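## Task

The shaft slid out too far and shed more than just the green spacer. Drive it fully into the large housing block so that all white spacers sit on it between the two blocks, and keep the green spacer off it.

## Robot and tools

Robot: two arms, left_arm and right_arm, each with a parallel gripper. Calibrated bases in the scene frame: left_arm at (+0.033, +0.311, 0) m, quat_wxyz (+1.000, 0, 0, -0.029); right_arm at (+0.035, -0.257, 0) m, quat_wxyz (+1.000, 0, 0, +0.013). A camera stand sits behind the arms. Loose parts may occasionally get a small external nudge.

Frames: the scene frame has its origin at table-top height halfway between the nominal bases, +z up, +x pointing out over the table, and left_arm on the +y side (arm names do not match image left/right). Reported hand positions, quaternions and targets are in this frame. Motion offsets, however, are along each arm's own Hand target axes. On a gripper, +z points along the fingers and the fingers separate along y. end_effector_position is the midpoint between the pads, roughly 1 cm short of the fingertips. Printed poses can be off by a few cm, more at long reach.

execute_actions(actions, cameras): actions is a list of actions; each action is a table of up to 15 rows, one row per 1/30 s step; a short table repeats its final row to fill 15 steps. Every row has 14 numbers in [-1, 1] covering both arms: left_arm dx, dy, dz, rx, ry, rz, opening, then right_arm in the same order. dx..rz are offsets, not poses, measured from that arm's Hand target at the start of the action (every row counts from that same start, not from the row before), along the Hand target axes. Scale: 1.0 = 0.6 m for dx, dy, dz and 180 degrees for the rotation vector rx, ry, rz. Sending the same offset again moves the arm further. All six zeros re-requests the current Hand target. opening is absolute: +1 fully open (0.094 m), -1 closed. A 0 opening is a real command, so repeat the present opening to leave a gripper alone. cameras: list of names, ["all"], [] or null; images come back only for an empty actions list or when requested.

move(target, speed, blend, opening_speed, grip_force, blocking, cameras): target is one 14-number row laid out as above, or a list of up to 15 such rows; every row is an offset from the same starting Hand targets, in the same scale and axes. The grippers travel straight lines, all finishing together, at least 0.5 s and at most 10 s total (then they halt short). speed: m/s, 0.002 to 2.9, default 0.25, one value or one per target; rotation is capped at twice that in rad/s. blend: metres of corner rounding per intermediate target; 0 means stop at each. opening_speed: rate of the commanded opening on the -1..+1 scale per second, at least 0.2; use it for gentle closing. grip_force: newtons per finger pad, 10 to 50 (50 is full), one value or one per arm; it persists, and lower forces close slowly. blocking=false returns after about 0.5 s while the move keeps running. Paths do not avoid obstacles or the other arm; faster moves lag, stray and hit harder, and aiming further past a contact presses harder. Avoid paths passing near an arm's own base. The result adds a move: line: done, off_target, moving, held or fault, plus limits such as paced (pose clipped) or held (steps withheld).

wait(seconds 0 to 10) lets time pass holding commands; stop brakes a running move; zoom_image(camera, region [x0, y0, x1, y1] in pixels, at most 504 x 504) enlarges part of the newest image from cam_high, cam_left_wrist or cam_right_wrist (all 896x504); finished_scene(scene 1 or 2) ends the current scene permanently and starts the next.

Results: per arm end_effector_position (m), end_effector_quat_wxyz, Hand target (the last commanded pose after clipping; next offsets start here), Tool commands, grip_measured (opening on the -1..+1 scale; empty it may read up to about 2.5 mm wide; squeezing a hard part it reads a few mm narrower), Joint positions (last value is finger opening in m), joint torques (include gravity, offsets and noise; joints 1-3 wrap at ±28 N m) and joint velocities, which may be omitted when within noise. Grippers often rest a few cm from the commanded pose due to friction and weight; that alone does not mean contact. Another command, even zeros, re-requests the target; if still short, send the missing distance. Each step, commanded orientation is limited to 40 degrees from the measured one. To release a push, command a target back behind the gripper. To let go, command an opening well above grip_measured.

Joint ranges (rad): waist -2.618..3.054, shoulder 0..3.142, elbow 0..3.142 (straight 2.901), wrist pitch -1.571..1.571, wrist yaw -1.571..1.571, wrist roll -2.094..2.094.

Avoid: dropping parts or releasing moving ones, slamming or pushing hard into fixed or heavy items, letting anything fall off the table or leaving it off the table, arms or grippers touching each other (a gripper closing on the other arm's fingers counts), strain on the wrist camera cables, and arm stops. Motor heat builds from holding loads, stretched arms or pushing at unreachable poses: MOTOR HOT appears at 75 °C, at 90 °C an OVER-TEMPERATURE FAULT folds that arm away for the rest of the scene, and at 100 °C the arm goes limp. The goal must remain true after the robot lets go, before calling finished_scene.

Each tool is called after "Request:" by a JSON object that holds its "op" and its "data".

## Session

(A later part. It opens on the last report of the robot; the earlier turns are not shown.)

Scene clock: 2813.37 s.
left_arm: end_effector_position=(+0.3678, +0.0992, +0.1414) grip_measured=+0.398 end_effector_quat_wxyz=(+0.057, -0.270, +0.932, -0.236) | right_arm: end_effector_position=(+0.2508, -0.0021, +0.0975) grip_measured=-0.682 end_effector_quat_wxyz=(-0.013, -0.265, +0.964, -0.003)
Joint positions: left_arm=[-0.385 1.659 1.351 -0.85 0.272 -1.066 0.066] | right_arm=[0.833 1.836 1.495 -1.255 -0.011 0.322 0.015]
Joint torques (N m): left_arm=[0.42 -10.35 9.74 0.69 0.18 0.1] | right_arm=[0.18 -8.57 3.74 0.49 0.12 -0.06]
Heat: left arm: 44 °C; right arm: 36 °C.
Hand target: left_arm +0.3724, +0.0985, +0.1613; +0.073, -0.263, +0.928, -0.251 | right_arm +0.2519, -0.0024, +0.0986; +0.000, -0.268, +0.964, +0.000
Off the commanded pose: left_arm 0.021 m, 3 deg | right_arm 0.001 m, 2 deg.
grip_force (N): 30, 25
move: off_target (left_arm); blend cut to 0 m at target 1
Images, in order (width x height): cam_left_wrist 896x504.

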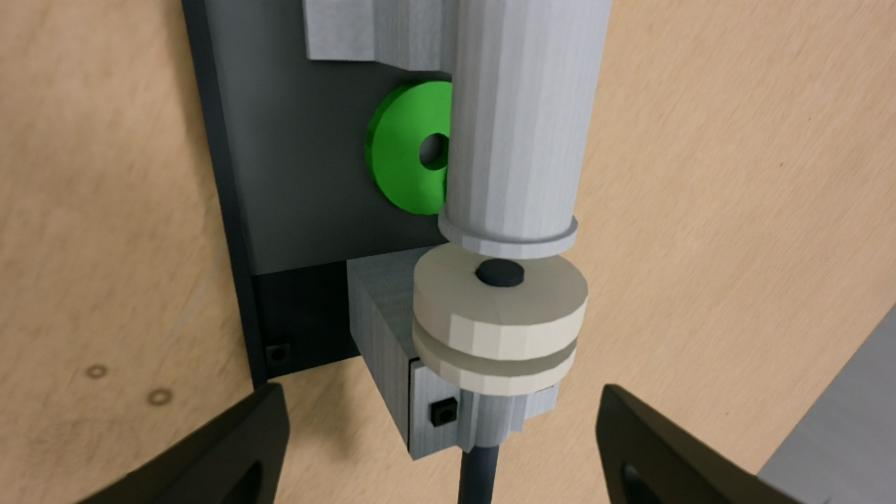

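Request:
{"op": "move", "data": {"target": [-0.0217,-0.0752,-0.0618,-0.0145,0.0145,0.4998,0.4,0,0,0,0,0,0,-0.85], "speed": 0.25, "cameras": ["cam_left_wrist"]}}

Request:
{"op": "zoom_image", "data": {"camera": "cam_left_wrist", "region": [250, 100, 650, 400]}}

Scene clock: 2824.63 s.
left_arm: end_effector_position=(+0.3739, +0.1036, +0.1603) grip_measured=+0.398 end_effector_quat_wxyz=(+0.105, -0.124, +0.962, -0.218) | right_arm: end_effector_position=(+0.2509, -0.0020, +0.0975) grip_measured=-0.682 end_effector_quat_wxyz=(-0.013, -0.265, +0.964, -0.002)
Joint positions: left_arm=[-0.378 1.659 1.426 -0.914 0.25 -0.747 0.066] | right_arm=[0.833 1.836 1.495 -1.254 -0.011 0.322 0.015]
Joint torques (N m): left_arm=[-0.02 -8.12 6.9 0.84 0.17 -0.09] | right_arm=[0.17 -8.55 3.75 0.49 0.11 -0.06]
Heat: left arm: 43 °C; right arm: 37 °C.
Hand target: left_arm +0.3734, +0.1029, +0.1601; +0.104, -0.126, +0.962, -0.220 (not the last commanded pose) | right_arm +0.2520, -0.0023, +0.0986; +0.000, -0.268, +0.964, +0.000
Off the commanded pose: left_arm 0.061 m, 73 deg | right_arm 0.002 m, 2 deg.
grip_force (N): 30, 25
move: held (left_arm; a check stopped the path); limits=held
pose unreachable (left arm): on one or more control steps of this call, first in action 0 (counted from 0), this arm could not follow its commanded pose, so it was not sent that pose on those steps. It may still have moved: this result reports where it is.
cause: moving toward the commanded pose would bring a part of the arm too close to another arm (this arm's fingers and the right arm's wrist (the part past joint 4), where that arm would come to rest).
Images, in order (width x height): cam_left_wrist 896x504.

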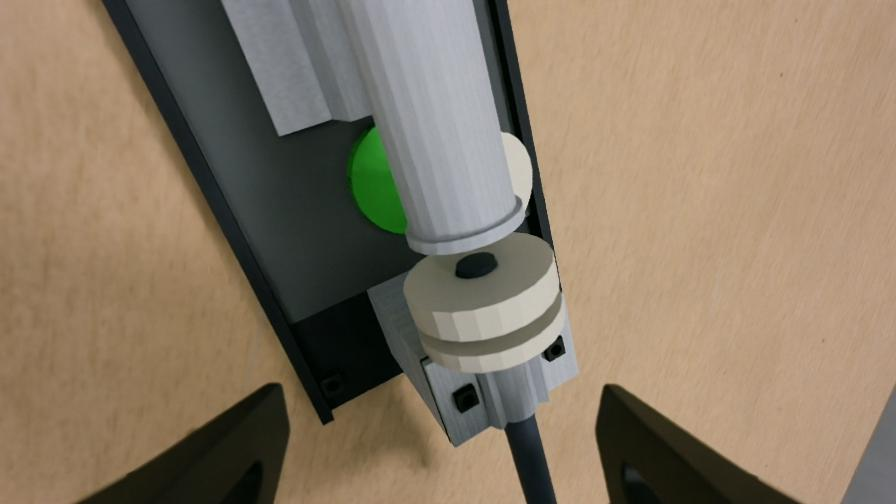

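Scaled by 1.260 from the camera's 896x504 image, which has a finer 1280x720 frame.

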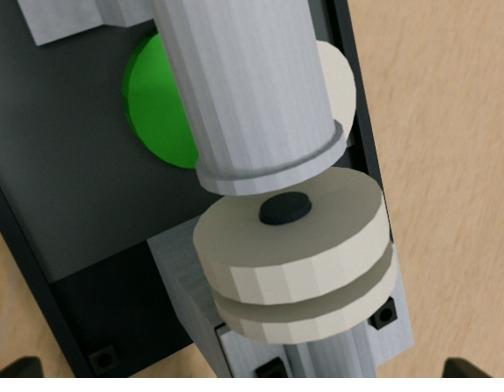

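Request:
{"op": "move", "data": {"target": [[-0.05,0,-0.09,0,0,0,0.4,0,0,0,0,0,0,-0.85]], "speed": 0.2, "cameras": []}}

Scene clock: 2829.53 s.
left_arm: end_effector_position=(+0.3853, +0.1349, +0.2052) grip_measured=+0.398 end_effector_quat_wxyz=(+0.100, -0.132, +0.963, -0.215) | right_arm: end_effector_position=(+0.2509, -0.0020, +0.0975) grip_measured=-0.682 end_effector_quat_wxyz=(-0.013, -0.265, +0.964, -0.002)
Joint positions: left_arm=[-0.277 1.689 1.646 -1.141 0.288 -0.665 0.066] | right_arm=[0.833 1.836 1.495 -1.254 -0.011 0.322 0.015]
Joint torques (N m): left_arm=[0.05 -7.54 9.42 0.69 0.22 0.09] | right_arm=[0.17 -8.55 3.77 0.49 0.12 -0.06]
Heat: left arm: 43 °C; right arm: 37 °C.
Hand target: left_arm +0.3881, +0.1329, +0.2120; +0.103, -0.126, +0.962, -0.220 | right_arm +0.2520, -0.0023, +0.0986; +0.000, -0.268, +0.964, +0.000
Off the commanded pose: left_arm 0.008 m, 1 deg | right_arm 0.002 m, 2 deg.
grip_force (N): 30, 25
move: done
No camera images: "cameras" was empty.

Request:
{"op": "move", "data": {"target": [0.0115,-0.0712,0.0268,-0.0003,0.0105,0.4115,0.4,0,0,0,0,0,0,-0.85], "speed": 0.25, "cameras": ["cam_left_wrist"]}}

Scene clock: 2850.93 s.
left_arm: end_effector_position=(+0.3974, +0.0977, +0.2106) grip_measured=+0.398 end_effector_quat_wxyz=(+0.200, +0.429, +0.874, -0.114) | right_arm: end_effector_position=(+0.2509, -0.0020, +0.0975) grip_measured=-0.682 end_effector_quat_wxyz=(-0.013, -0.265, +0.964, -0.002)
Joint positions: left_arm=[-0.375 1.793 1.794 -1.168 0.233 0.431 0.066] | right_arm=[0.833 1.836 1.495 -1.254 -0.011 0.322 0.015]
Joint torques (N m): left_arm=[-0.05 -9.28 6.75 0.79 0.22 -0.05] | right_arm=[0.18 -8.55 3.75 0.48 0.11 -0.06]
Heat: left arm: 42 °C; right arm: 38 °C.
Hand target: left_arm +0.3960, +0.0961, +0.2108; +0.199, +0.429, +0.873, -0.119 (not the last commanded pose) | right_arm +0.2520, -0.0023, +0.0986; +0.000, -0.268, +0.964, +0.000
Off the commanded pose: left_arm 0.012 m, 7 deg | right_arm 0.002 m, 2 deg.
grip_force (N): 30, 25
move: held (left_arm; a check stopped the path); limits=held
pose unreachable (left arm): on one or more control steps of this call, first in action 0 (counted from 0), this arm could not follow its commanded pose, so it was not sent that pose on those steps. It may still have moved: this result reports where it is.
cause: moving toward the commanded pose would bring a part of the arm too close to another arm (this arm's fingers and the right arm's wrist (the part past joint 4), 10 mm apart when this arm was first held).
Images, in order (width x height): cam_left_wrist 896x504.

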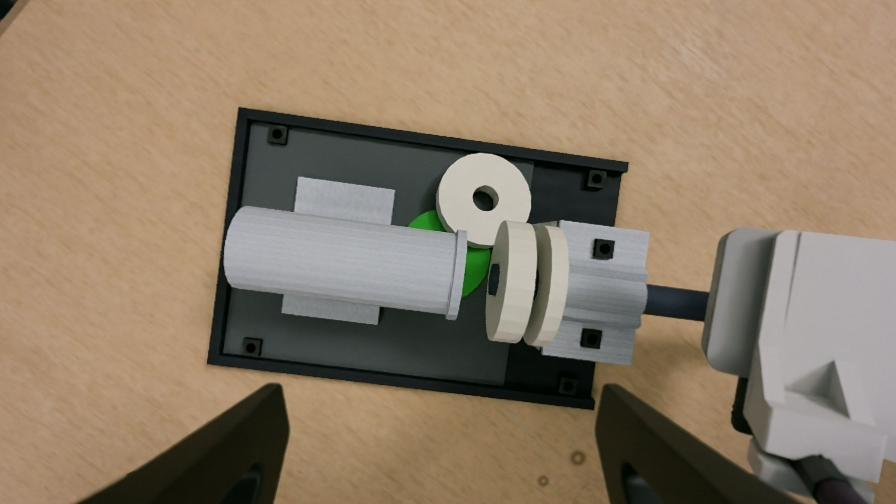

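Request:
{"op": "move", "data": {"target": [-0.08,-0.0367,0.0783,-0.0029,0.1489,0.0392,0.3,0,0,0,0,0,0,-0.85], "speed": 0.2, "cameras": ["cam_left_wrist"]}}

Scene clock: 2968.03 s.
left_arm: end_effector_position=(+0.4131, +0.0792, +0.2013) grip_measured=+0.302 end_effector_quat_wxyz=(+0.161, +0.447, +0.876, -0.081) | right_arm: end_effector_position=(+0.2509, -0.0020, +0.0975) grip_measured=-0.682 end_effector_quat_wxyz=(-0.013, -0.265, +0.964, -0.002)
Joint positions: left_arm=[-0.429 1.97 2.03 -1.301 0.154 0.43 0.061] | right_arm=[0.833 1.836 1.495 -1.254 -0.011 0.322 0.015]
Joint torques (N m): left_arm=[-0.32 -11.52 5.87 0.66 0.19 -0.02] | right_arm=[0.17 -8.55 3.75 0.48 0.11 -0.06]
Heat: left arm: 38 °C; right arm: 39 °C.
Hand target: left_arm +0.4088, +0.0778, +0.2020; +0.159, +0.449, +0.875, -0.086 (not the last commanded pose) | right_arm +0.2520, -0.0023, +0.0986; +0.000, -0.268, +0.964, +0.000
Off the commanded pose: left_arm 0.049 m, 21 deg | right_arm 0.002 m, 2 deg.
grip_force (N): 30, 25
move: held (left_arm; a check stopped the path); limits=held
pose unreachable (left arm): on one or more control steps of this call, first in action 0 (counted from 0), this arm could not follow its commanded pose, so it was not sent that pose on those steps. It may still have moved: this result reports where it is.
cause: moving toward the commanded pose would bring a part of the arm too close to another arm (this arm's fingers and the right arm's wrist (the part past joint 4), where that arm would come to rest).
Images, in order (width x height): cam_left_wrist 896x504.

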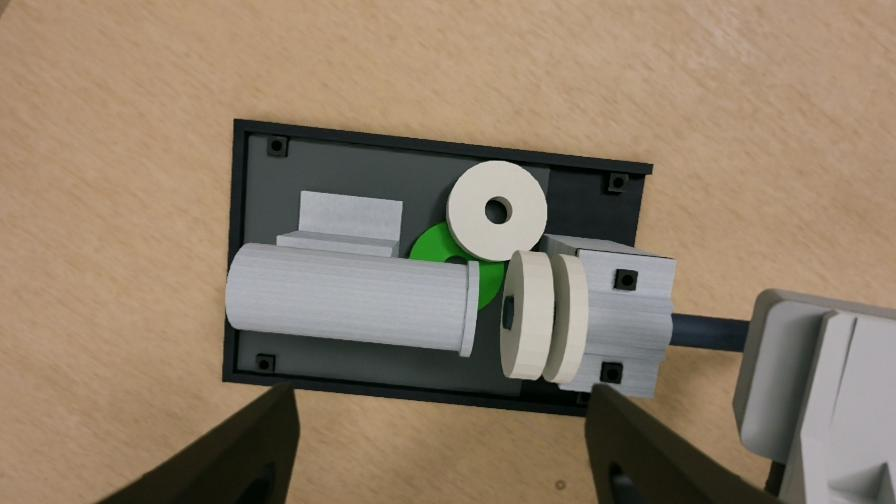

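Request:
{"op": "move", "data": {"target": [[0,0,0,0,0,0,0.3,0,0,0,0,0,0,-0.4],[0,0,0,0,0,0,0.3,0.0,0,-0.10,0,0,0,-0.4],[0,0,0,0,0,0,0.3,0.15,0,-0.16,0,0,0,-0.4]], "speed": 0.15, "blend": [0,0.03,0], "opening_speed": 0.5, "cameras": ["cam_left_wrist"]}}

Scene clock: 2994.17 s.
left_arm: end_effector_position=(+0.4121, +0.0779, +0.2014) grip_measured=+0.302 end_effector_quat_wxyz=(+0.161, +0.447, +0.876, -0.085) | right_arm: end_effector_position=(+0.1798, -0.0412, +0.1950) grip_measured=-0.403 end_effector_quat_wxyz=(+0.006, -0.270, +0.963, +0.012)
Joint positions: left_arm=[-0.429 1.97 2.03 -1.302 0.163 0.43 0.061] | right_arm=[0.942 1.532 1.544 -1.56 -0.011 0.421 0.028]
Joint torques (N m): left_arm=[-0.28 -11.51 5.85 0.67 0.11 -0.01] | right_arm=[0.44 -5.59 3.99 0.19 0.11 0.05]
Heat: left arm: 41 °C; right arm: 39 °C.
Hand target: left_arm +0.4088, +0.0778, +0.2020; +0.159, +0.449, +0.875, -0.086 | right_arm +0.1749, -0.0488, +0.1946; +0.000, -0.268, +0.964, +0.000
Off the commanded pose: left_arm 0.003 m, 0 deg | right_arm 0.009 m, 1 deg.
joint sent to its limit (right arm) — joint 4 (wrist pitch), lower limit. The joint targets still meet the commanded pose.
grip_force (N): 30, 25
move: done
Images, in order (width x height): cam_left_wrist 896x504.

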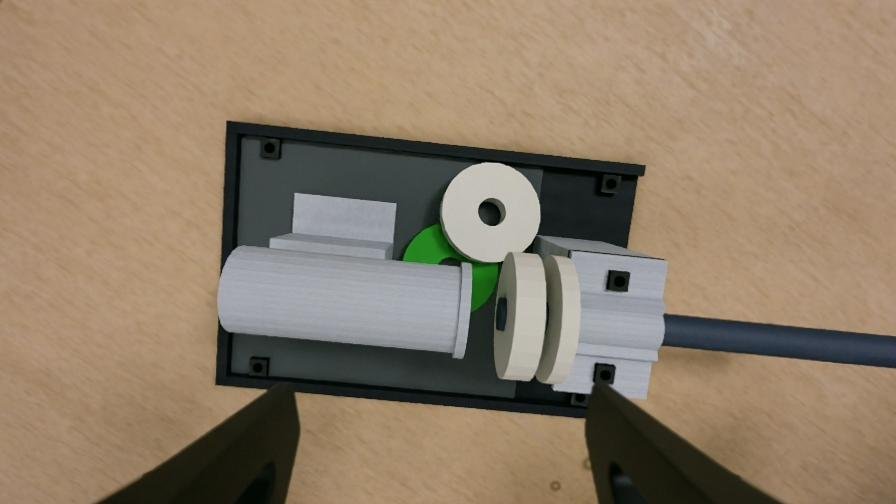

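Request:
{"op": "move", "data": {"target": [-0.0168,-0.0332,0.1530,0.0028,0.1158,0.0286,0.3,0,0,0,0,0,0,-0.4], "speed": 0.12, "cameras": ["cam_left_wrist","cam_high"]}}

Scene clock: 3007.80 s.
left_arm: end_effector_position=(+0.4140, +0.0342, +0.1166) grip_measured=+0.302 end_effector_quat_wxyz=(+0.025, +0.498, +0.867, -0.004) | right_arm: end_effector_position=(+0.1798, -0.0412, +0.1950) grip_measured=-0.403 end_effector_quat_wxyz=(+0.006, -0.270, +0.963, +0.012)
Joint positions: left_arm=[-0.571 2.41 2.458 -1.57 0.003 0.414 0.061] | right_arm=[0.942 1.532 1.544 -1.56 -0.011 0.421 0.028]
Joint torques (N m): left_arm=[-0.17 -12.62 9.2 0.14 -0.05 -0.1] | right_arm=[0.46 -5.6 3.99 0.19 0.11 0.08]
Heat: left arm: 42 °C; right arm: 38 °C.
Hand target: left_arm +0.4166, +0.0316, +0.1198; +0.000, +0.497, +0.868, +0.000 | right_arm +0.1749, -0.0488, +0.1946; +0.000, -0.268, +0.964, +0.000
Off the commanded pose: left_arm 0.005 m, 3 deg | right_arm 0.009 m, 2 deg.
joint sent to its limit (left arm) — joint 4 (wrist pitch), lower limit. The joint targets are off in orientation, not in position.
joint sent to its limit (right arm) — joint 4 (wrist pitch), lower limit. The joint targets still meet the commanded pose.
grip_force (N): 30, 25
move: off_target (left_arm)
Images, in order (width x height): cam_high 896x504, cam_left_wrist 896x504.

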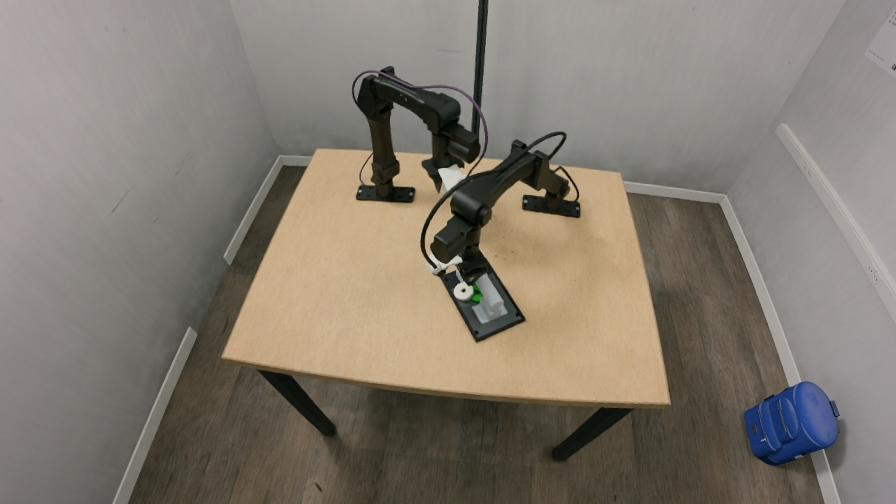

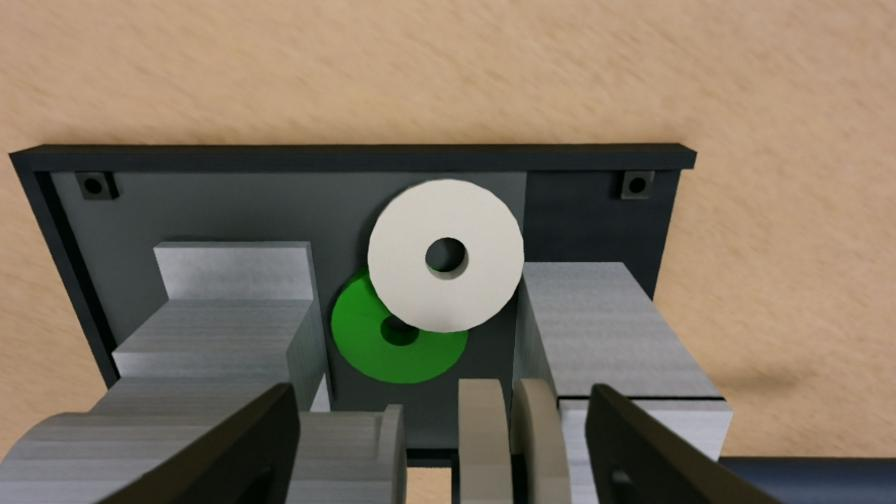

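Request:
{"op": "move", "data": {"target": [-0.002,0.003,0.075,0,0,0,0.3,0,0,0,0,0,0,-0.4], "speed": 0.1, "cameras": ["cam_left_wrist","cam_high"]}}

Request:
{"op": "zoom_image", "data": {"camera": "cam_high", "region": [430, 225, 510, 305]}}

Scene clock: 3037.43 s.
left_arm: end_effector_position=(+0.4202, +0.0292, +0.0844) grip_measured=+0.302 end_effector_quat_wxyz=(+0.012, +0.498, +0.867, -0.003) | right_arm: end_effector_position=(+0.1798, -0.0412, +0.1950) grip_measured=-0.403 end_effector_quat_wxyz=(+0.006, -0.270, +0.963, +0.012)
Joint positions: left_arm=[-0.571 2.46 2.42 -1.506 0.004 0.412 0.061] | right_arm=[0.942 1.532 1.544 -1.56 -0.011 0.421 0.028]
Joint torques (N m): left_arm=[0.02 -12.97 5.39 0.2 -0.04 -0.05] | right_arm=[0.46 -5.59 3.99 0.19 0.12 0.07]
Heat: left arm: 40 °C; right arm: 36 °C.
Hand target: left_arm +0.4187, +0.0315, +0.0748; +0.000, +0.497, +0.868, +0.000 | right_arm +0.1749, -0.0488, +0.1946; +0.000, -0.268, +0.964, +0.000
Off the commanded pose: left_arm 0.010 m, 1 deg | right_arm 0.009 m, 2 deg.
joint sent to its limit (right arm) — joint 4 (wrist pitch), lower limit. The joint targets still meet the commanded pose.
grip_force (N): 30, 25
move: done
Images, in order (width x height): cam_high 896x504, cam_left_wrist 896x504.

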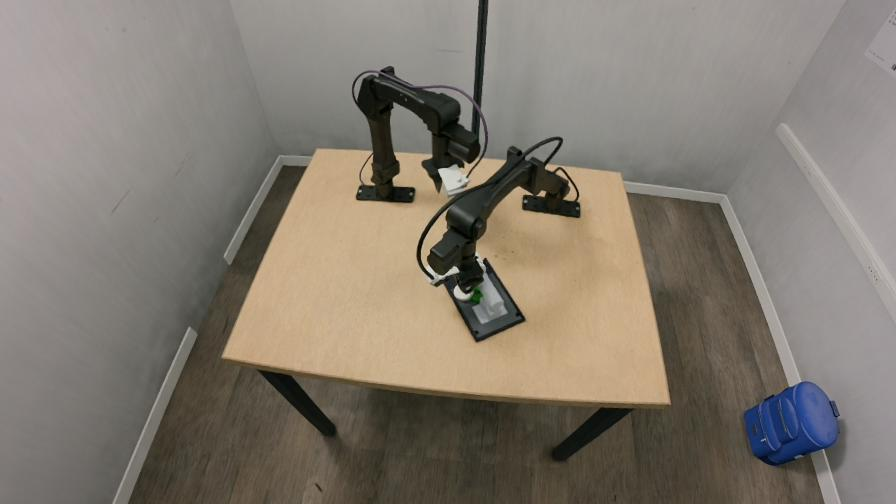

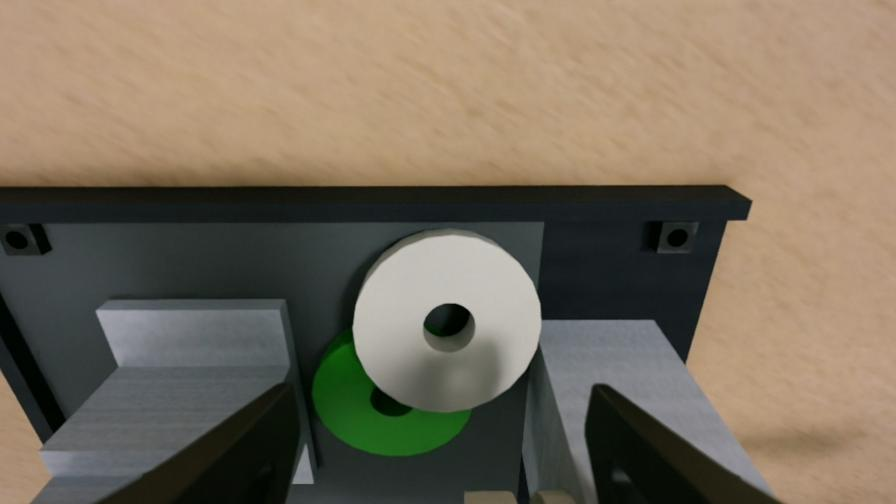

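Scaled by 6.300 from the camera's 896x504 image, which has a finer 1280x720 frame.

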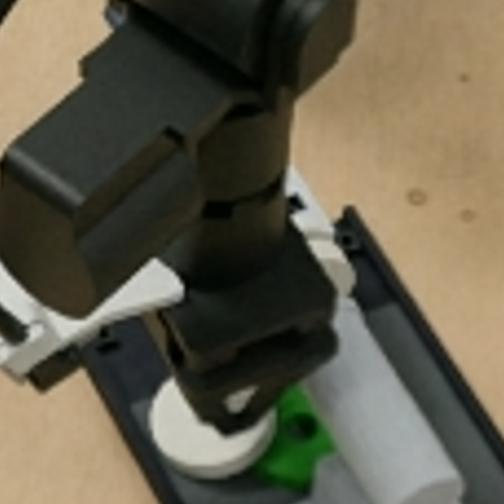

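Request:
{"op": "move", "data": {"target": [0.005,0,0.042,0,0.0444,0,0.3,0,0,0,0,0,0,-0.4], "speed": 0.06, "cameras": ["cam_left_wrist"]}}

Scene clock: 3050.20 s.
left_arm: end_effector_position=(+0.4235, +0.0245, +0.0581) grip_measured=+0.302 end_effector_quat_wxyz=(-0.008, +0.492, +0.870, +0.015) | right_arm: end_effector_position=(+0.1798, -0.0412, +0.1950) grip_measured=-0.403 end_effector_quat_wxyz=(+0.006, -0.270, +0.963, +0.012)
Joint positions: left_arm=[-0.587 2.562 2.502 -1.531 -0.028 0.384 0.061] | right_arm=[0.942 1.532 1.544 -1.56 -0.011 0.421 0.028]
Joint torques (N m): left_arm=[-0.09 -12.25 7.66 -0.32 -0.25 0.09] | right_arm=[0.44 -5.57 3.97 0.19 0.11 0.08]
Heat: left arm: 41 °C; right arm: 36 °C.
Hand target: left_arm +0.4173, +0.0342, +0.0496; -0.061, +0.495, +0.866, +0.035 | right_arm +0.1749, -0.0488, +0.1946; +0.000, -0.268, +0.964, +0.000
Off the commanded pose: left_arm 0.014 m, 6 deg | right_arm 0.009 m, 2 deg.
joint sent to its limit (left arm) — joint 4 (wrist pitch), lower limit. The joint targets are off in orientation, not in position.
joint sent to its limit (right arm) — joint 4 (wrist pitch), lower limit. The joint targets still meet the commanded pose.
grip_force (N): 30, 25
move: off_target (left_arm)
Images, in order (width x height): cam_left_wrist 896x504.

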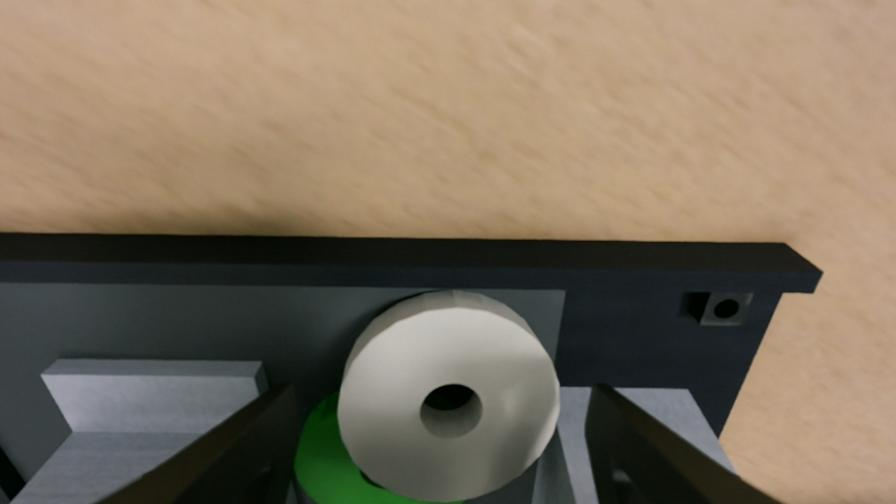

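Request:
{"op": "move", "data": {"target": [0.0095,0,0.0282,0,-0.0278,0,0.3,0,0,0,0,0,0,-0.4], "speed": 0.05, "cameras": ["cam_left_wrist"]}}

Scene clock: 3062.87 s.
left_arm: end_effector_position=(+0.4289, +0.0134, +0.0377) grip_measured=+0.302 end_effector_quat_wxyz=(+0.026, +0.490, +0.871, -0.005) | right_arm: end_effector_position=(+0.1798, -0.0412, +0.1950) grip_measured=-0.403 end_effector_quat_wxyz=(+0.006, -0.270, +0.963, +0.012)
Joint positions: left_arm=[-0.587 2.487 2.28 -1.311 0.003 0.38 0.061] | right_arm=[0.942 1.532 1.544 -1.56 -0.011 0.421 0.028]
Joint torques (N m): left_arm=[1.42 -15.75 3.52 -0.41 -0.21 0.34] | right_arm=[0.44 -5.6 3.99 0.18 0.12 0.08]
Heat: left arm: 42 °C; right arm: 36 °C.
Hand target: left_arm +0.4132, +0.0410, +0.0336; -0.023, +0.496, +0.868, +0.013 | right_arm +0.1749, -0.0488, +0.1946; +0.000, -0.268, +0.964, +0.000
Off the commanded pose: left_arm 0.032 m, 6 deg | right_arm 0.009 m, 2 deg.
joint sent to its limit (right arm) — joint 4 (wrist pitch), lower limit. The joint targets still meet the commanded pose.
grip_force (N): 30, 25
move: off_target (left_arm)
Images, in order (width x height): cam_left_wrist 896x504.

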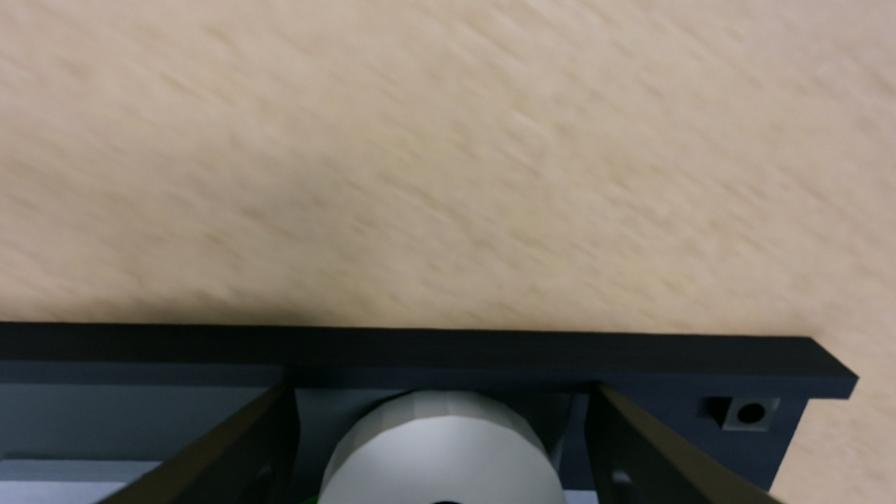

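Request:
{"op": "move", "data": {"target": [[-0.035,0,-0.02,0,0,0,0.3,0,0,0,0,0,0,-0.4],[-0.035,0,-0.075,0,0,0,0.3,0,0,0,0,0,0,-0.4]], "speed": 0.1, "blend": 0.01, "cameras": ["cam_left_wrist","cam_high"]}}

Request:
{"op": "zoom_image", "data": {"camera": "cam_high", "region": [430, 225, 510, 305]}}

Scene clock: 3073.67 s.
left_arm: end_effector_position=(+0.4230, +0.0223, +0.0643) grip_measured=+0.302 end_effector_quat_wxyz=(-0.008, +0.493, +0.870, +0.009) | right_arm: end_effector_position=(+0.1798, -0.0412, +0.1950) grip_measured=-0.403 end_effector_quat_wxyz=(+0.006, -0.270, +0.963, +0.012)
Joint positions: left_arm=[-0.587 2.578 2.559 -1.569 -0.016 0.385 0.061] | right_arm=[0.942 1.532 1.544 -1.56 -0.011 0.421 0.028]
Joint torques (N m): left_arm=[-0.09 -16.17 8.1 0.03 -0.04 0.07] | right_arm=[0.46 -5.6 3.97 0.19 0.11 0.07]
Heat: left arm: 44 °C; right arm: 36 °C.
Hand target: left_arm +0.4250, +0.0209, +0.0776; -0.023, +0.496, +0.868, +0.013 | right_arm +0.1749, -0.0488, +0.1946; +0.000, -0.268, +0.964, +0.000
Off the commanded pose: left_arm 0.013 m, 2 deg | right_arm 0.009 m, 2 deg.
joint sent to its limit (left arm) — joint 4 (wrist pitch), lower limit. The joint targets are off in orientation, not in position.
joint sent to its limit (right arm) — joint 4 (wrist pitch), lower limit. The joint targets still meet the commanded pose.
grip_force (N): 30, 25
move: off_target (left_arm)
Images, in order (width x height): cam_high 896x504, cam_left_wrist 896x504.

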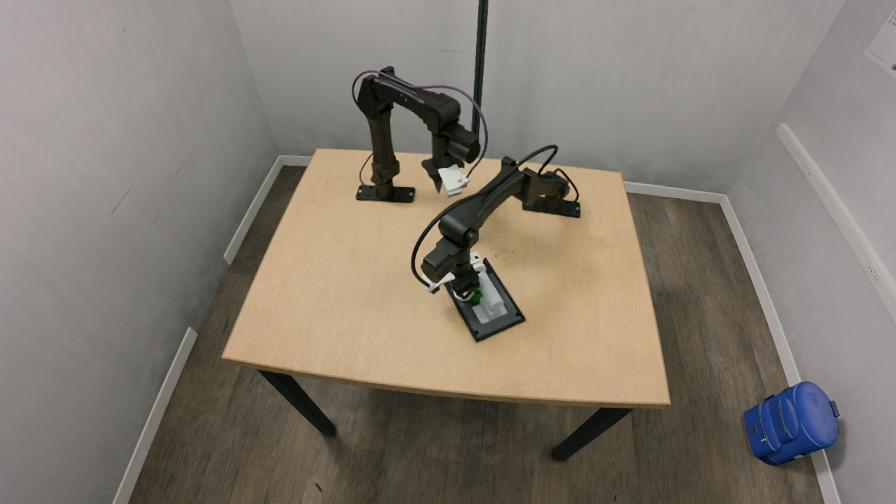

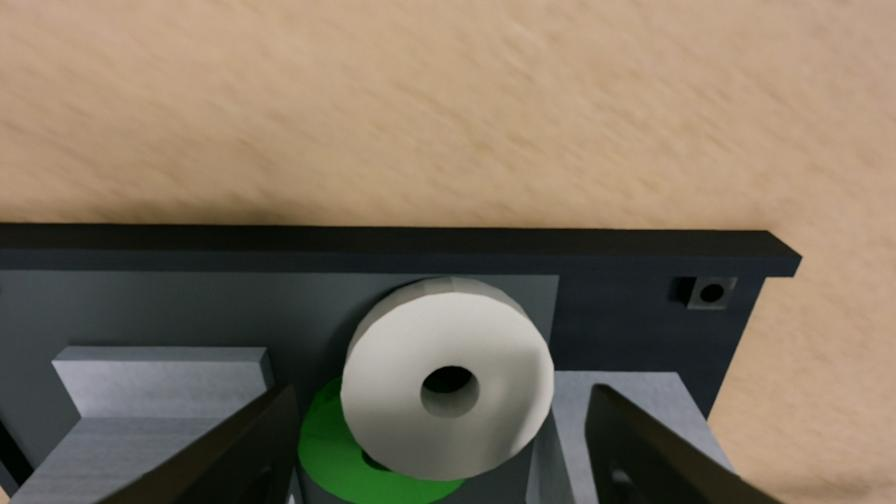

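Scaled by 6.300 from the camera's 896x504 image, which has a finer 1280x720 frame.

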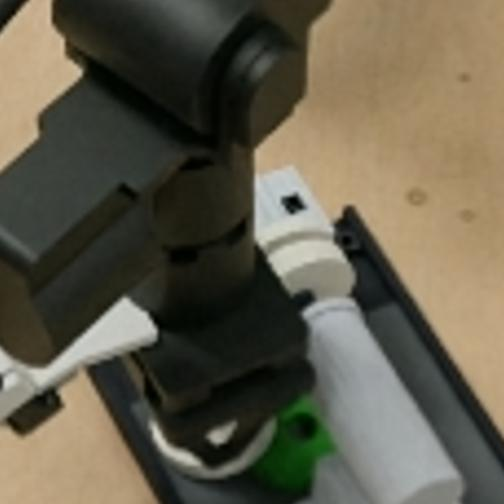

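Request:
{"op": "move", "data": {"target": [[0.0087,0,-0.1665,0,0,0,0.3,0,0,0,0,0,0,-0.4],[0.2368,0,-0.1412,0,-0.378,0,-0.9,0,0,0,0,0,0,-0.4]], "speed": 0.2, "blend": [0.03,0], "cameras": ["cam_left_wrist"]}}

Scene clock: 3177.80 s.
left_arm: end_effector_position=(+0.3590, +0.1398, +0.1650) grip_measured=-0.898 end_effector_quat_wxyz=(+0.456, +0.416, +0.741, -0.264) | right_arm: end_effector_position=(+0.1798, -0.0412, +0.1950) grip_measured=-0.403 end_effector_quat_wxyz=(+0.006, -0.270, +0.963, +0.012)
Joint positions: left_arm=[-0.076 1.313 0.73 -0.091 0.779 0.497 0.005] | right_arm=[0.942 1.532 1.544 -1.56 -0.011 0.421 0.028]
Joint torques (N m): left_arm=[0.32 -6.75 5.67 1.47 0.43 -0.03] | right_arm=[0.44 -5.6 3.99 0.19 0.11 0.07]
Heat: left arm: 49 °C; right arm: 35 °C.
Hand target: left_arm +0.3553, +0.1393, +0.1696; +0.467, +0.419, +0.732, -0.267 | right_arm +0.1749, -0.0488, +0.1946; +0.000, -0.268, +0.964, +0.000
Off the commanded pose: left_arm 0.006 m, 2 deg | right_arm 0.009 m, 2 deg.
joint sent to its limit (right arm) — joint 4 (wrist pitch), lower limit. The joint targets still meet the commanded pose.
grip_force (N): 30, 25
move: done
Images, in order (width x height): cam_left_wrist 896x504.

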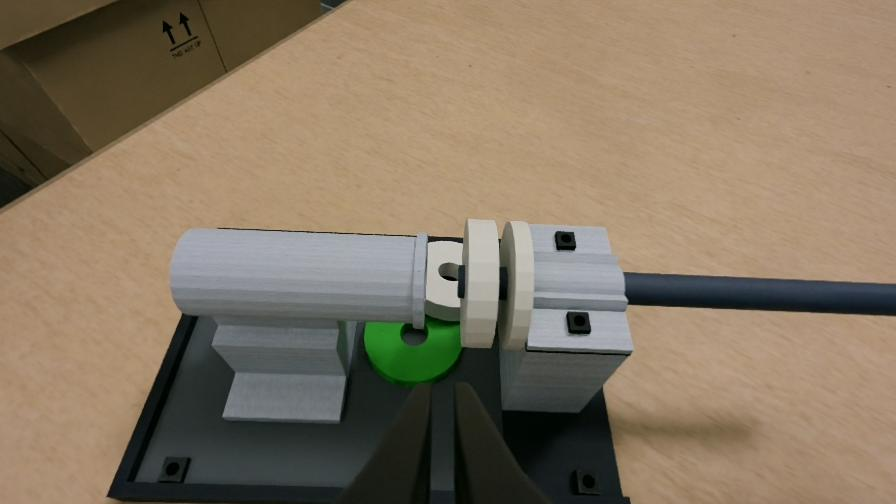

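Request:
{"op": "move", "data": {"target": [0.1262,0.0,0.1435,0,-0.0389,0,-0.9,0,0,0,0,0,0,-0.4], "speed": 0.15, "cameras": ["cam_left_wrist"]}}

Scene clock: 3220.87 s.
left_arm: end_effector_position=(+0.3824, +0.1010, +0.0690) grip_measured=-0.898 end_effector_quat_wxyz=(+0.512, +0.401, +0.702, -0.291) | right_arm: end_effector_position=(+0.1798, -0.0412, +0.1950) grip_measured=-0.403 end_effector_quat_wxyz=(+0.006, -0.270, +0.963, +0.012)
Joint positions: left_arm=[-0.178 1.813 0.504 0.876 0.75 0.308 0.005] | right_arm=[0.942 1.532 1.544 -1.56 -0.011 0.421 0.028]
Joint torques (N m): left_arm=[-0.53 -6.09 3.56 1.61 0.15 -0.05] | right_arm=[0.44 -5.6 4 0.19 0.11 0.07]
Heat: left arm: 44 °C; right arm: 34 °C.
Hand target: left_arm +0.3787, +0.0996, +0.0647; +0.511, +0.402, +0.702, -0.292 | right_arm +0.1749, -0.0488, +0.1946; +0.000, -0.268, +0.964, +0.000
Off the commanded pose: left_arm 0.006 m, 0 deg | right_arm 0.009 m, 2 deg.
joint sent to its limit (right arm) — joint 4 (wrist pitch), lower limit. The joint targets still meet the commanded pose.
grip_force (N): 30, 25
move: done
Images, in order (width x height): cam_left_wrist 896x504.

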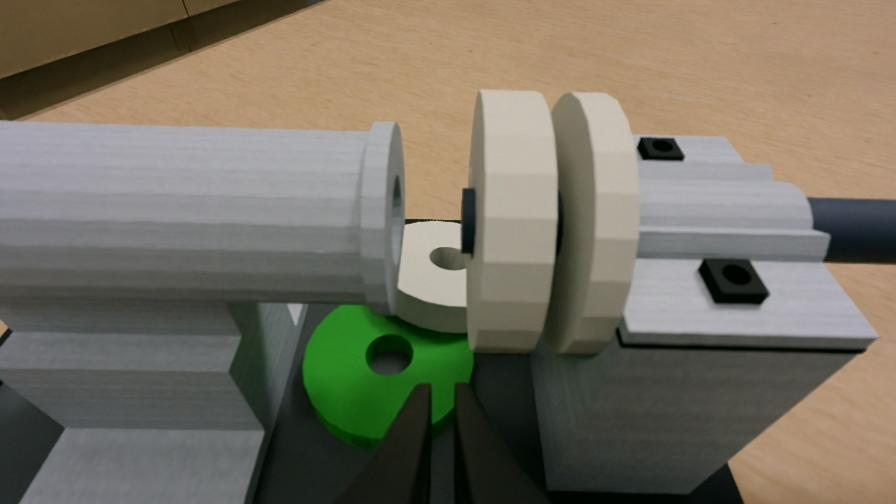

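Request:
{"op": "move", "data": {"target": [0.0058,0.0,0.0790,0,0,0,-0.9,0,0,0,0,0,0,-0.4], "speed": 0.06, "cameras": ["cam_left_wrist"]}}

Scene clock: 3241.17 s.
left_arm: end_effector_position=(+0.3937, +0.0661, +0.0412) grip_measured=-0.898 end_effector_quat_wxyz=(+0.498, +0.400, +0.711, -0.294) | right_arm: end_effector_position=(+0.1798, -0.0412, +0.1950) grip_measured=-0.403 end_effector_quat_wxyz=(+0.006, -0.270, +0.963, +0.012)
Joint positions: left_arm=[-0.285 1.981 0.589 0.962 0.655 0.252 0.005] | right_arm=[0.942 1.532 1.544 -1.56 -0.011 0.421 0.028]
Joint torques (N m): left_arm=[-0.42 -7.12 6.11 1.65 0.11 -0.04] | right_arm=[0.46 -5.59 3.99 0.18 0.12 0.07]
Heat: left arm: 42 °C; right arm: 34 °C.
Hand target: left_arm +0.4011, +0.0617, +0.0466; +0.510, +0.402, +0.702, -0.292 | right_arm +0.1749, -0.0488, +0.1946; +0.000, -0.268, +0.964, +0.000
Off the commanded pose: left_arm 0.010 m, 2 deg | right_arm 0.009 m, 2 deg.
joint sent to its limit (right arm) — joint 4 (wrist pitch), lower limit. The joint targets still meet the commanded pose.
grip_force (N): 30, 25
move: done
Images, in order (width x height): cam_left_wrist 896x504.

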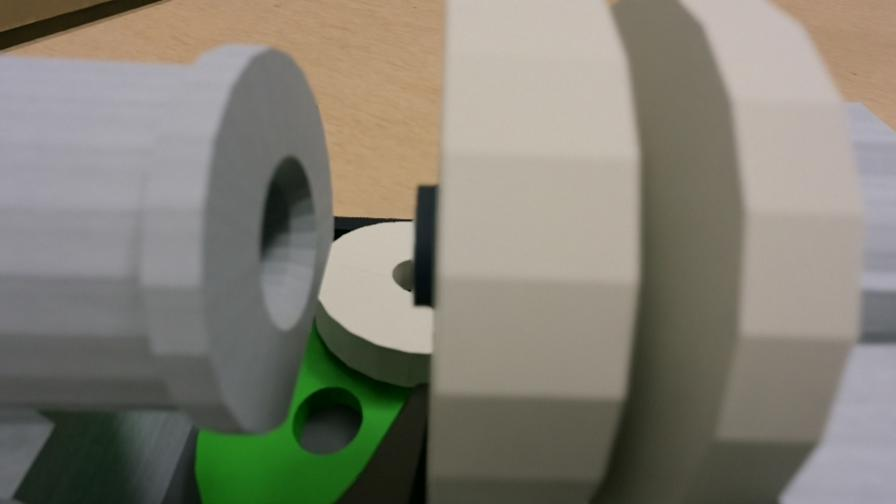

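Request:
{"op": "move", "data": {"target": [[0.0155,0,-0.0476,0,0,0,-0.9,0,0,0,0,0,0,-0.4],[-0.09,0,-0.15,0,0.0389,0,-0.9,0,0,0,0,0,0,-0.4]], "speed": 0.12, "blend": [0.01,0], "cameras": ["cam_left_wrist"]}}

Scene clock: 3281.63 s.
left_arm: end_effector_position=(+0.3579, +0.1224, +0.1084) grip_measured=-0.898 end_effector_quat_wxyz=(+0.447, +0.410, +0.747, -0.272) | right_arm: end_effector_position=(+0.1798, -0.0412, +0.1950) grip_measured=-0.403 end_effector_quat_wxyz=(+0.006, -0.270, +0.963, +0.012)
Joint positions: left_arm=[-0.143 1.453 0.587 0.212 0.732 0.428 0.005] | right_arm=[0.942 1.532 1.544 -1.56 -0.011 0.421 0.028]
Joint torques (N m): left_arm=[0.4 -6.71 9.1 1.3 0.34 0.15] | right_arm=[0.46 -5.59 4 0.18 0.11 0.07]
Heat: left arm: 41 °C; right arm: 34 °C.
Hand target: left_arm +0.3661, +0.1211, +0.1258; +0.467, +0.419, +0.732, -0.267 | right_arm +0.1749, -0.0488, +0.1946; +0.000, -0.268, +0.964, +0.000
Off the commanded pose: left_arm 0.019 m, 3 deg | right_arm 0.009 m, 2 deg.
joint sent to its limit (right arm) — joint 4 (wrist pitch), lower limit. The joint targets still meet the commanded pose.
grip_force (N): 30, 25
move: off_target (left_arm)
Images, in order (width x height): cam_left_wrist 896x504.

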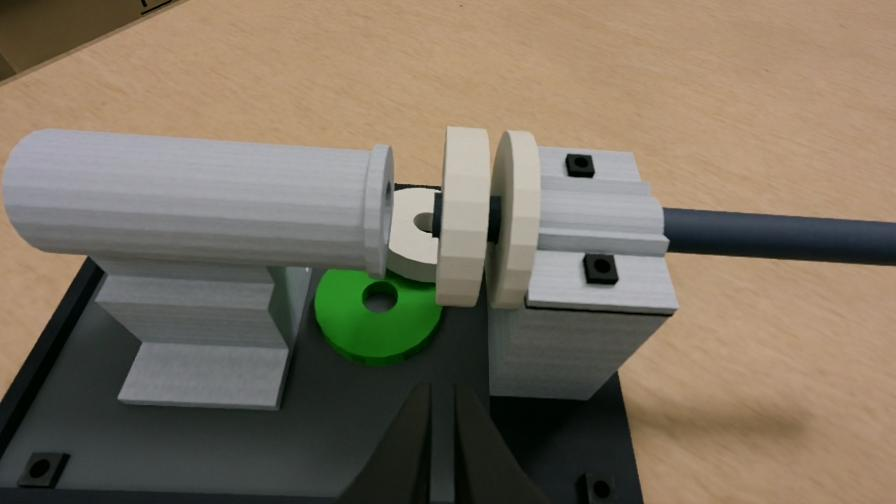

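Request:
{"op": "move", "data": {"target": [0,0,0,0,0,0,-0.9,-0.3657,-0.2325,-0.034,0,0,0,0.3], "speed": 0.25, "cameras": ["cam_right_wrist","cam_high","cam_left_wrist"]}}

Scene clock: 3328.37 s.
left_arm: end_effector_position=(+0.3578, +0.1224, +0.1083) grip_measured=-0.898 end_effector_quat_wxyz=(+0.446, +0.410, +0.747, -0.272) | right_arm: end_effector_position=(+0.4308, -0.0568, +0.2136) grip_measured=+0.297 end_effector_quat_wxyz=(+0.114, -0.259, +0.959, +0.028)
Joint positions: left_arm=[-0.143 1.453 0.587 0.211 0.732 0.429 0.005] | right_arm=[0.436 2.134 2.369 -1.571 -0.009 -0.065 0.061]
Joint torques (N m): left_arm=[0.42 -6.71 9.1 1.28 0.34 0.14] | right_arm=[0.16 -7.95 7.68 0.64 0.08 -0.18]
Heat: left arm: 39 °C; right arm: 34 °C.
Hand target: left_arm +0.3660, +0.1211, +0.1258; +0.467, +0.419, +0.732, -0.267 | right_arm +0.4348, -0.0550, +0.2148; +0.000, -0.268, +0.963, +0.000
Off the commanded pose: left_arm 0.019 m, 3 deg | right_arm 0.005 m, 14 deg.
joint sent to its limit (right arm) — joint 4 (wrist pitch), lower limit. The joint targets are off in orientation, not in position.
grip_force (N): 30, 25
move: off_target (left_arm, right_arm)

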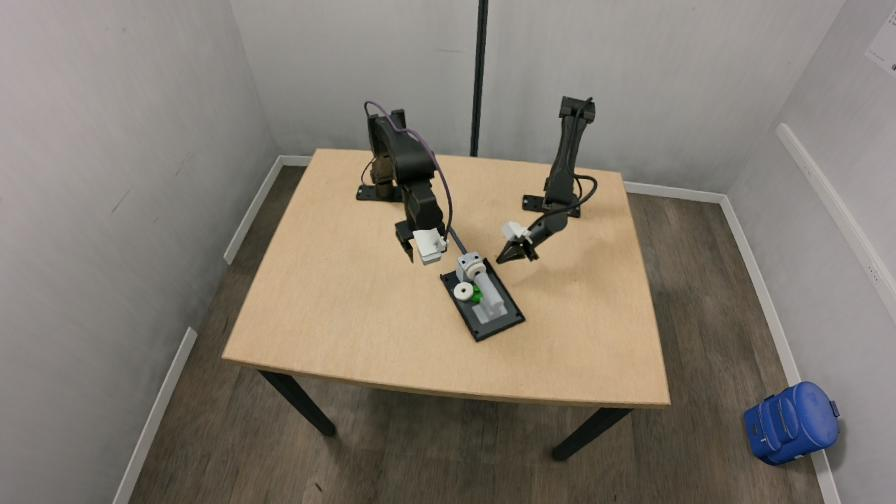

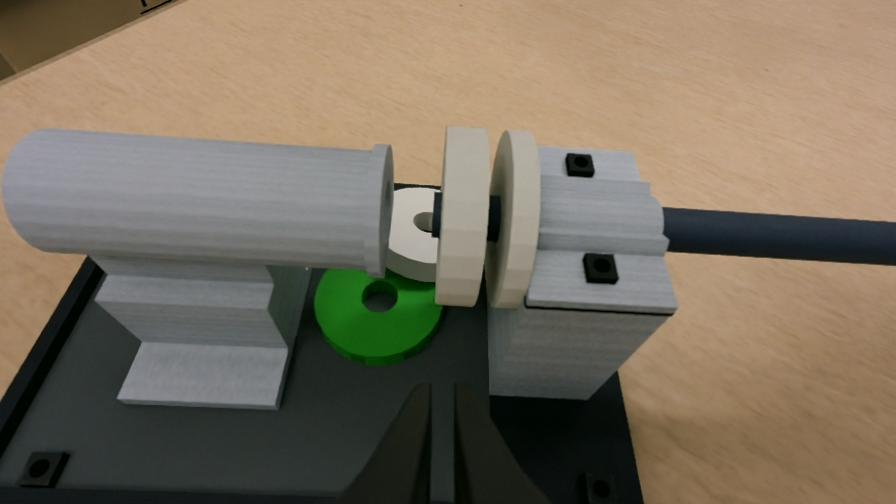

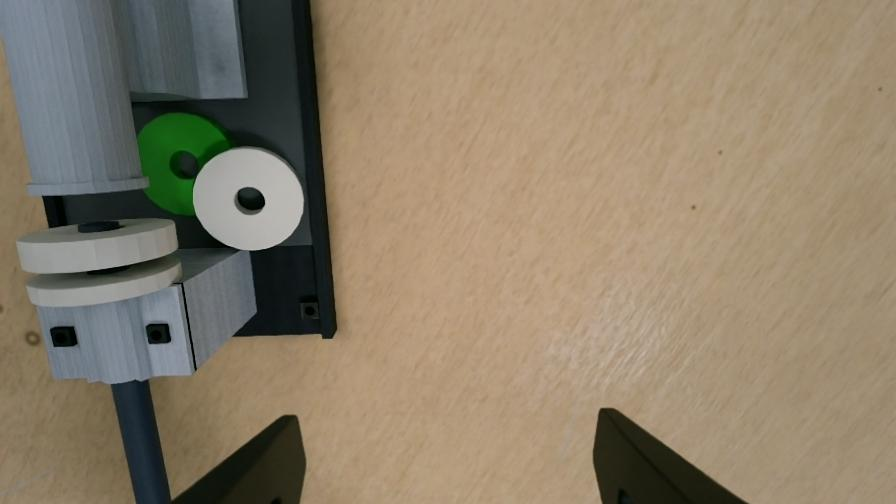

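Request:
{"op": "move", "data": {"target": [0,0,0,0,0,0,-0.9,-0.0147,0.0398,0.1413,-0.2216,-0.3116,-0.3481,0.3], "speed": 0.2, "cameras": ["cam_right_wrist","cam_high"]}}

Scene clock: 3358.93 s.
left_arm: end_effector_position=(+0.3578, +0.1224, +0.1083) grip_measured=-0.898 end_effector_quat_wxyz=(+0.446, +0.410, +0.747, -0.272) | right_arm: end_effector_position=(+0.4259, -0.0308, +0.1274) grip_measured=+0.297 end_effector_quat_wxyz=(-0.330, +0.662, -0.537, -0.405)
Joint positions: left_arm=[-0.143 1.453 0.587 0.211 0.732 0.429 0.005] | right_arm=[0.132 2.257 1.842 -1.247 -1.097 -1.676 0.061]
Joint torques (N m): left_arm=[0.42 -6.71 9.09 1.28 0.34 0.13] | right_arm=[-0.5 -8.25 7.73 -0.03 -0.97 -0.2]
Heat: left arm: 39 °C; right arm: 35 °C.
Hand target: left_arm +0.3661, +0.1211, +0.1258; +0.467, +0.419, +0.732, -0.267 | right_arm +0.4301, -0.0301, +0.1300; -0.338, +0.655, -0.532, -0.417
Off the commanded pose: left_arm 0.019 m, 3 deg | right_arm 0.005 m, 2 deg.
grip_force (N): 30, 25
move: off_target (left_arm)
Images, in order (width x height): cam_high 896x504, cam_right_wrist 896x504.

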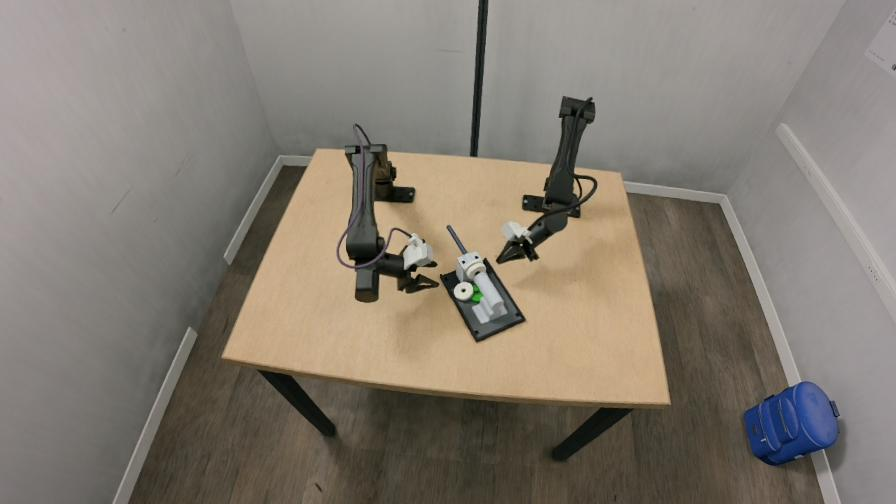

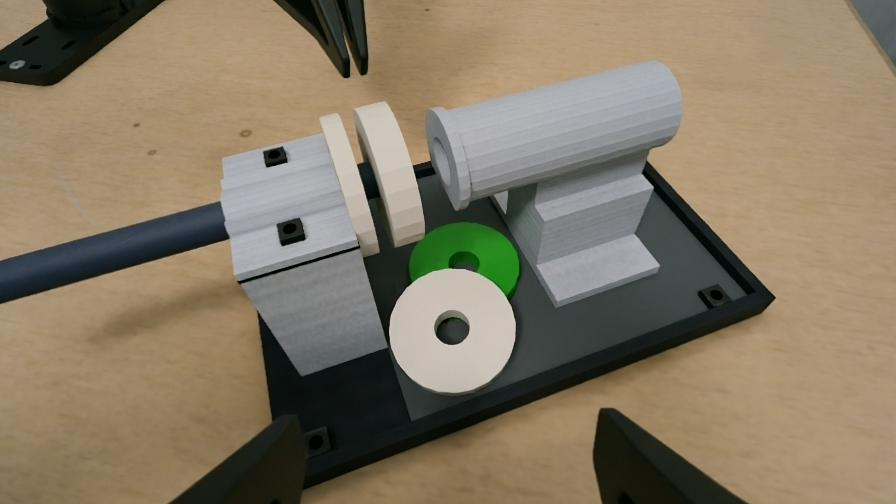

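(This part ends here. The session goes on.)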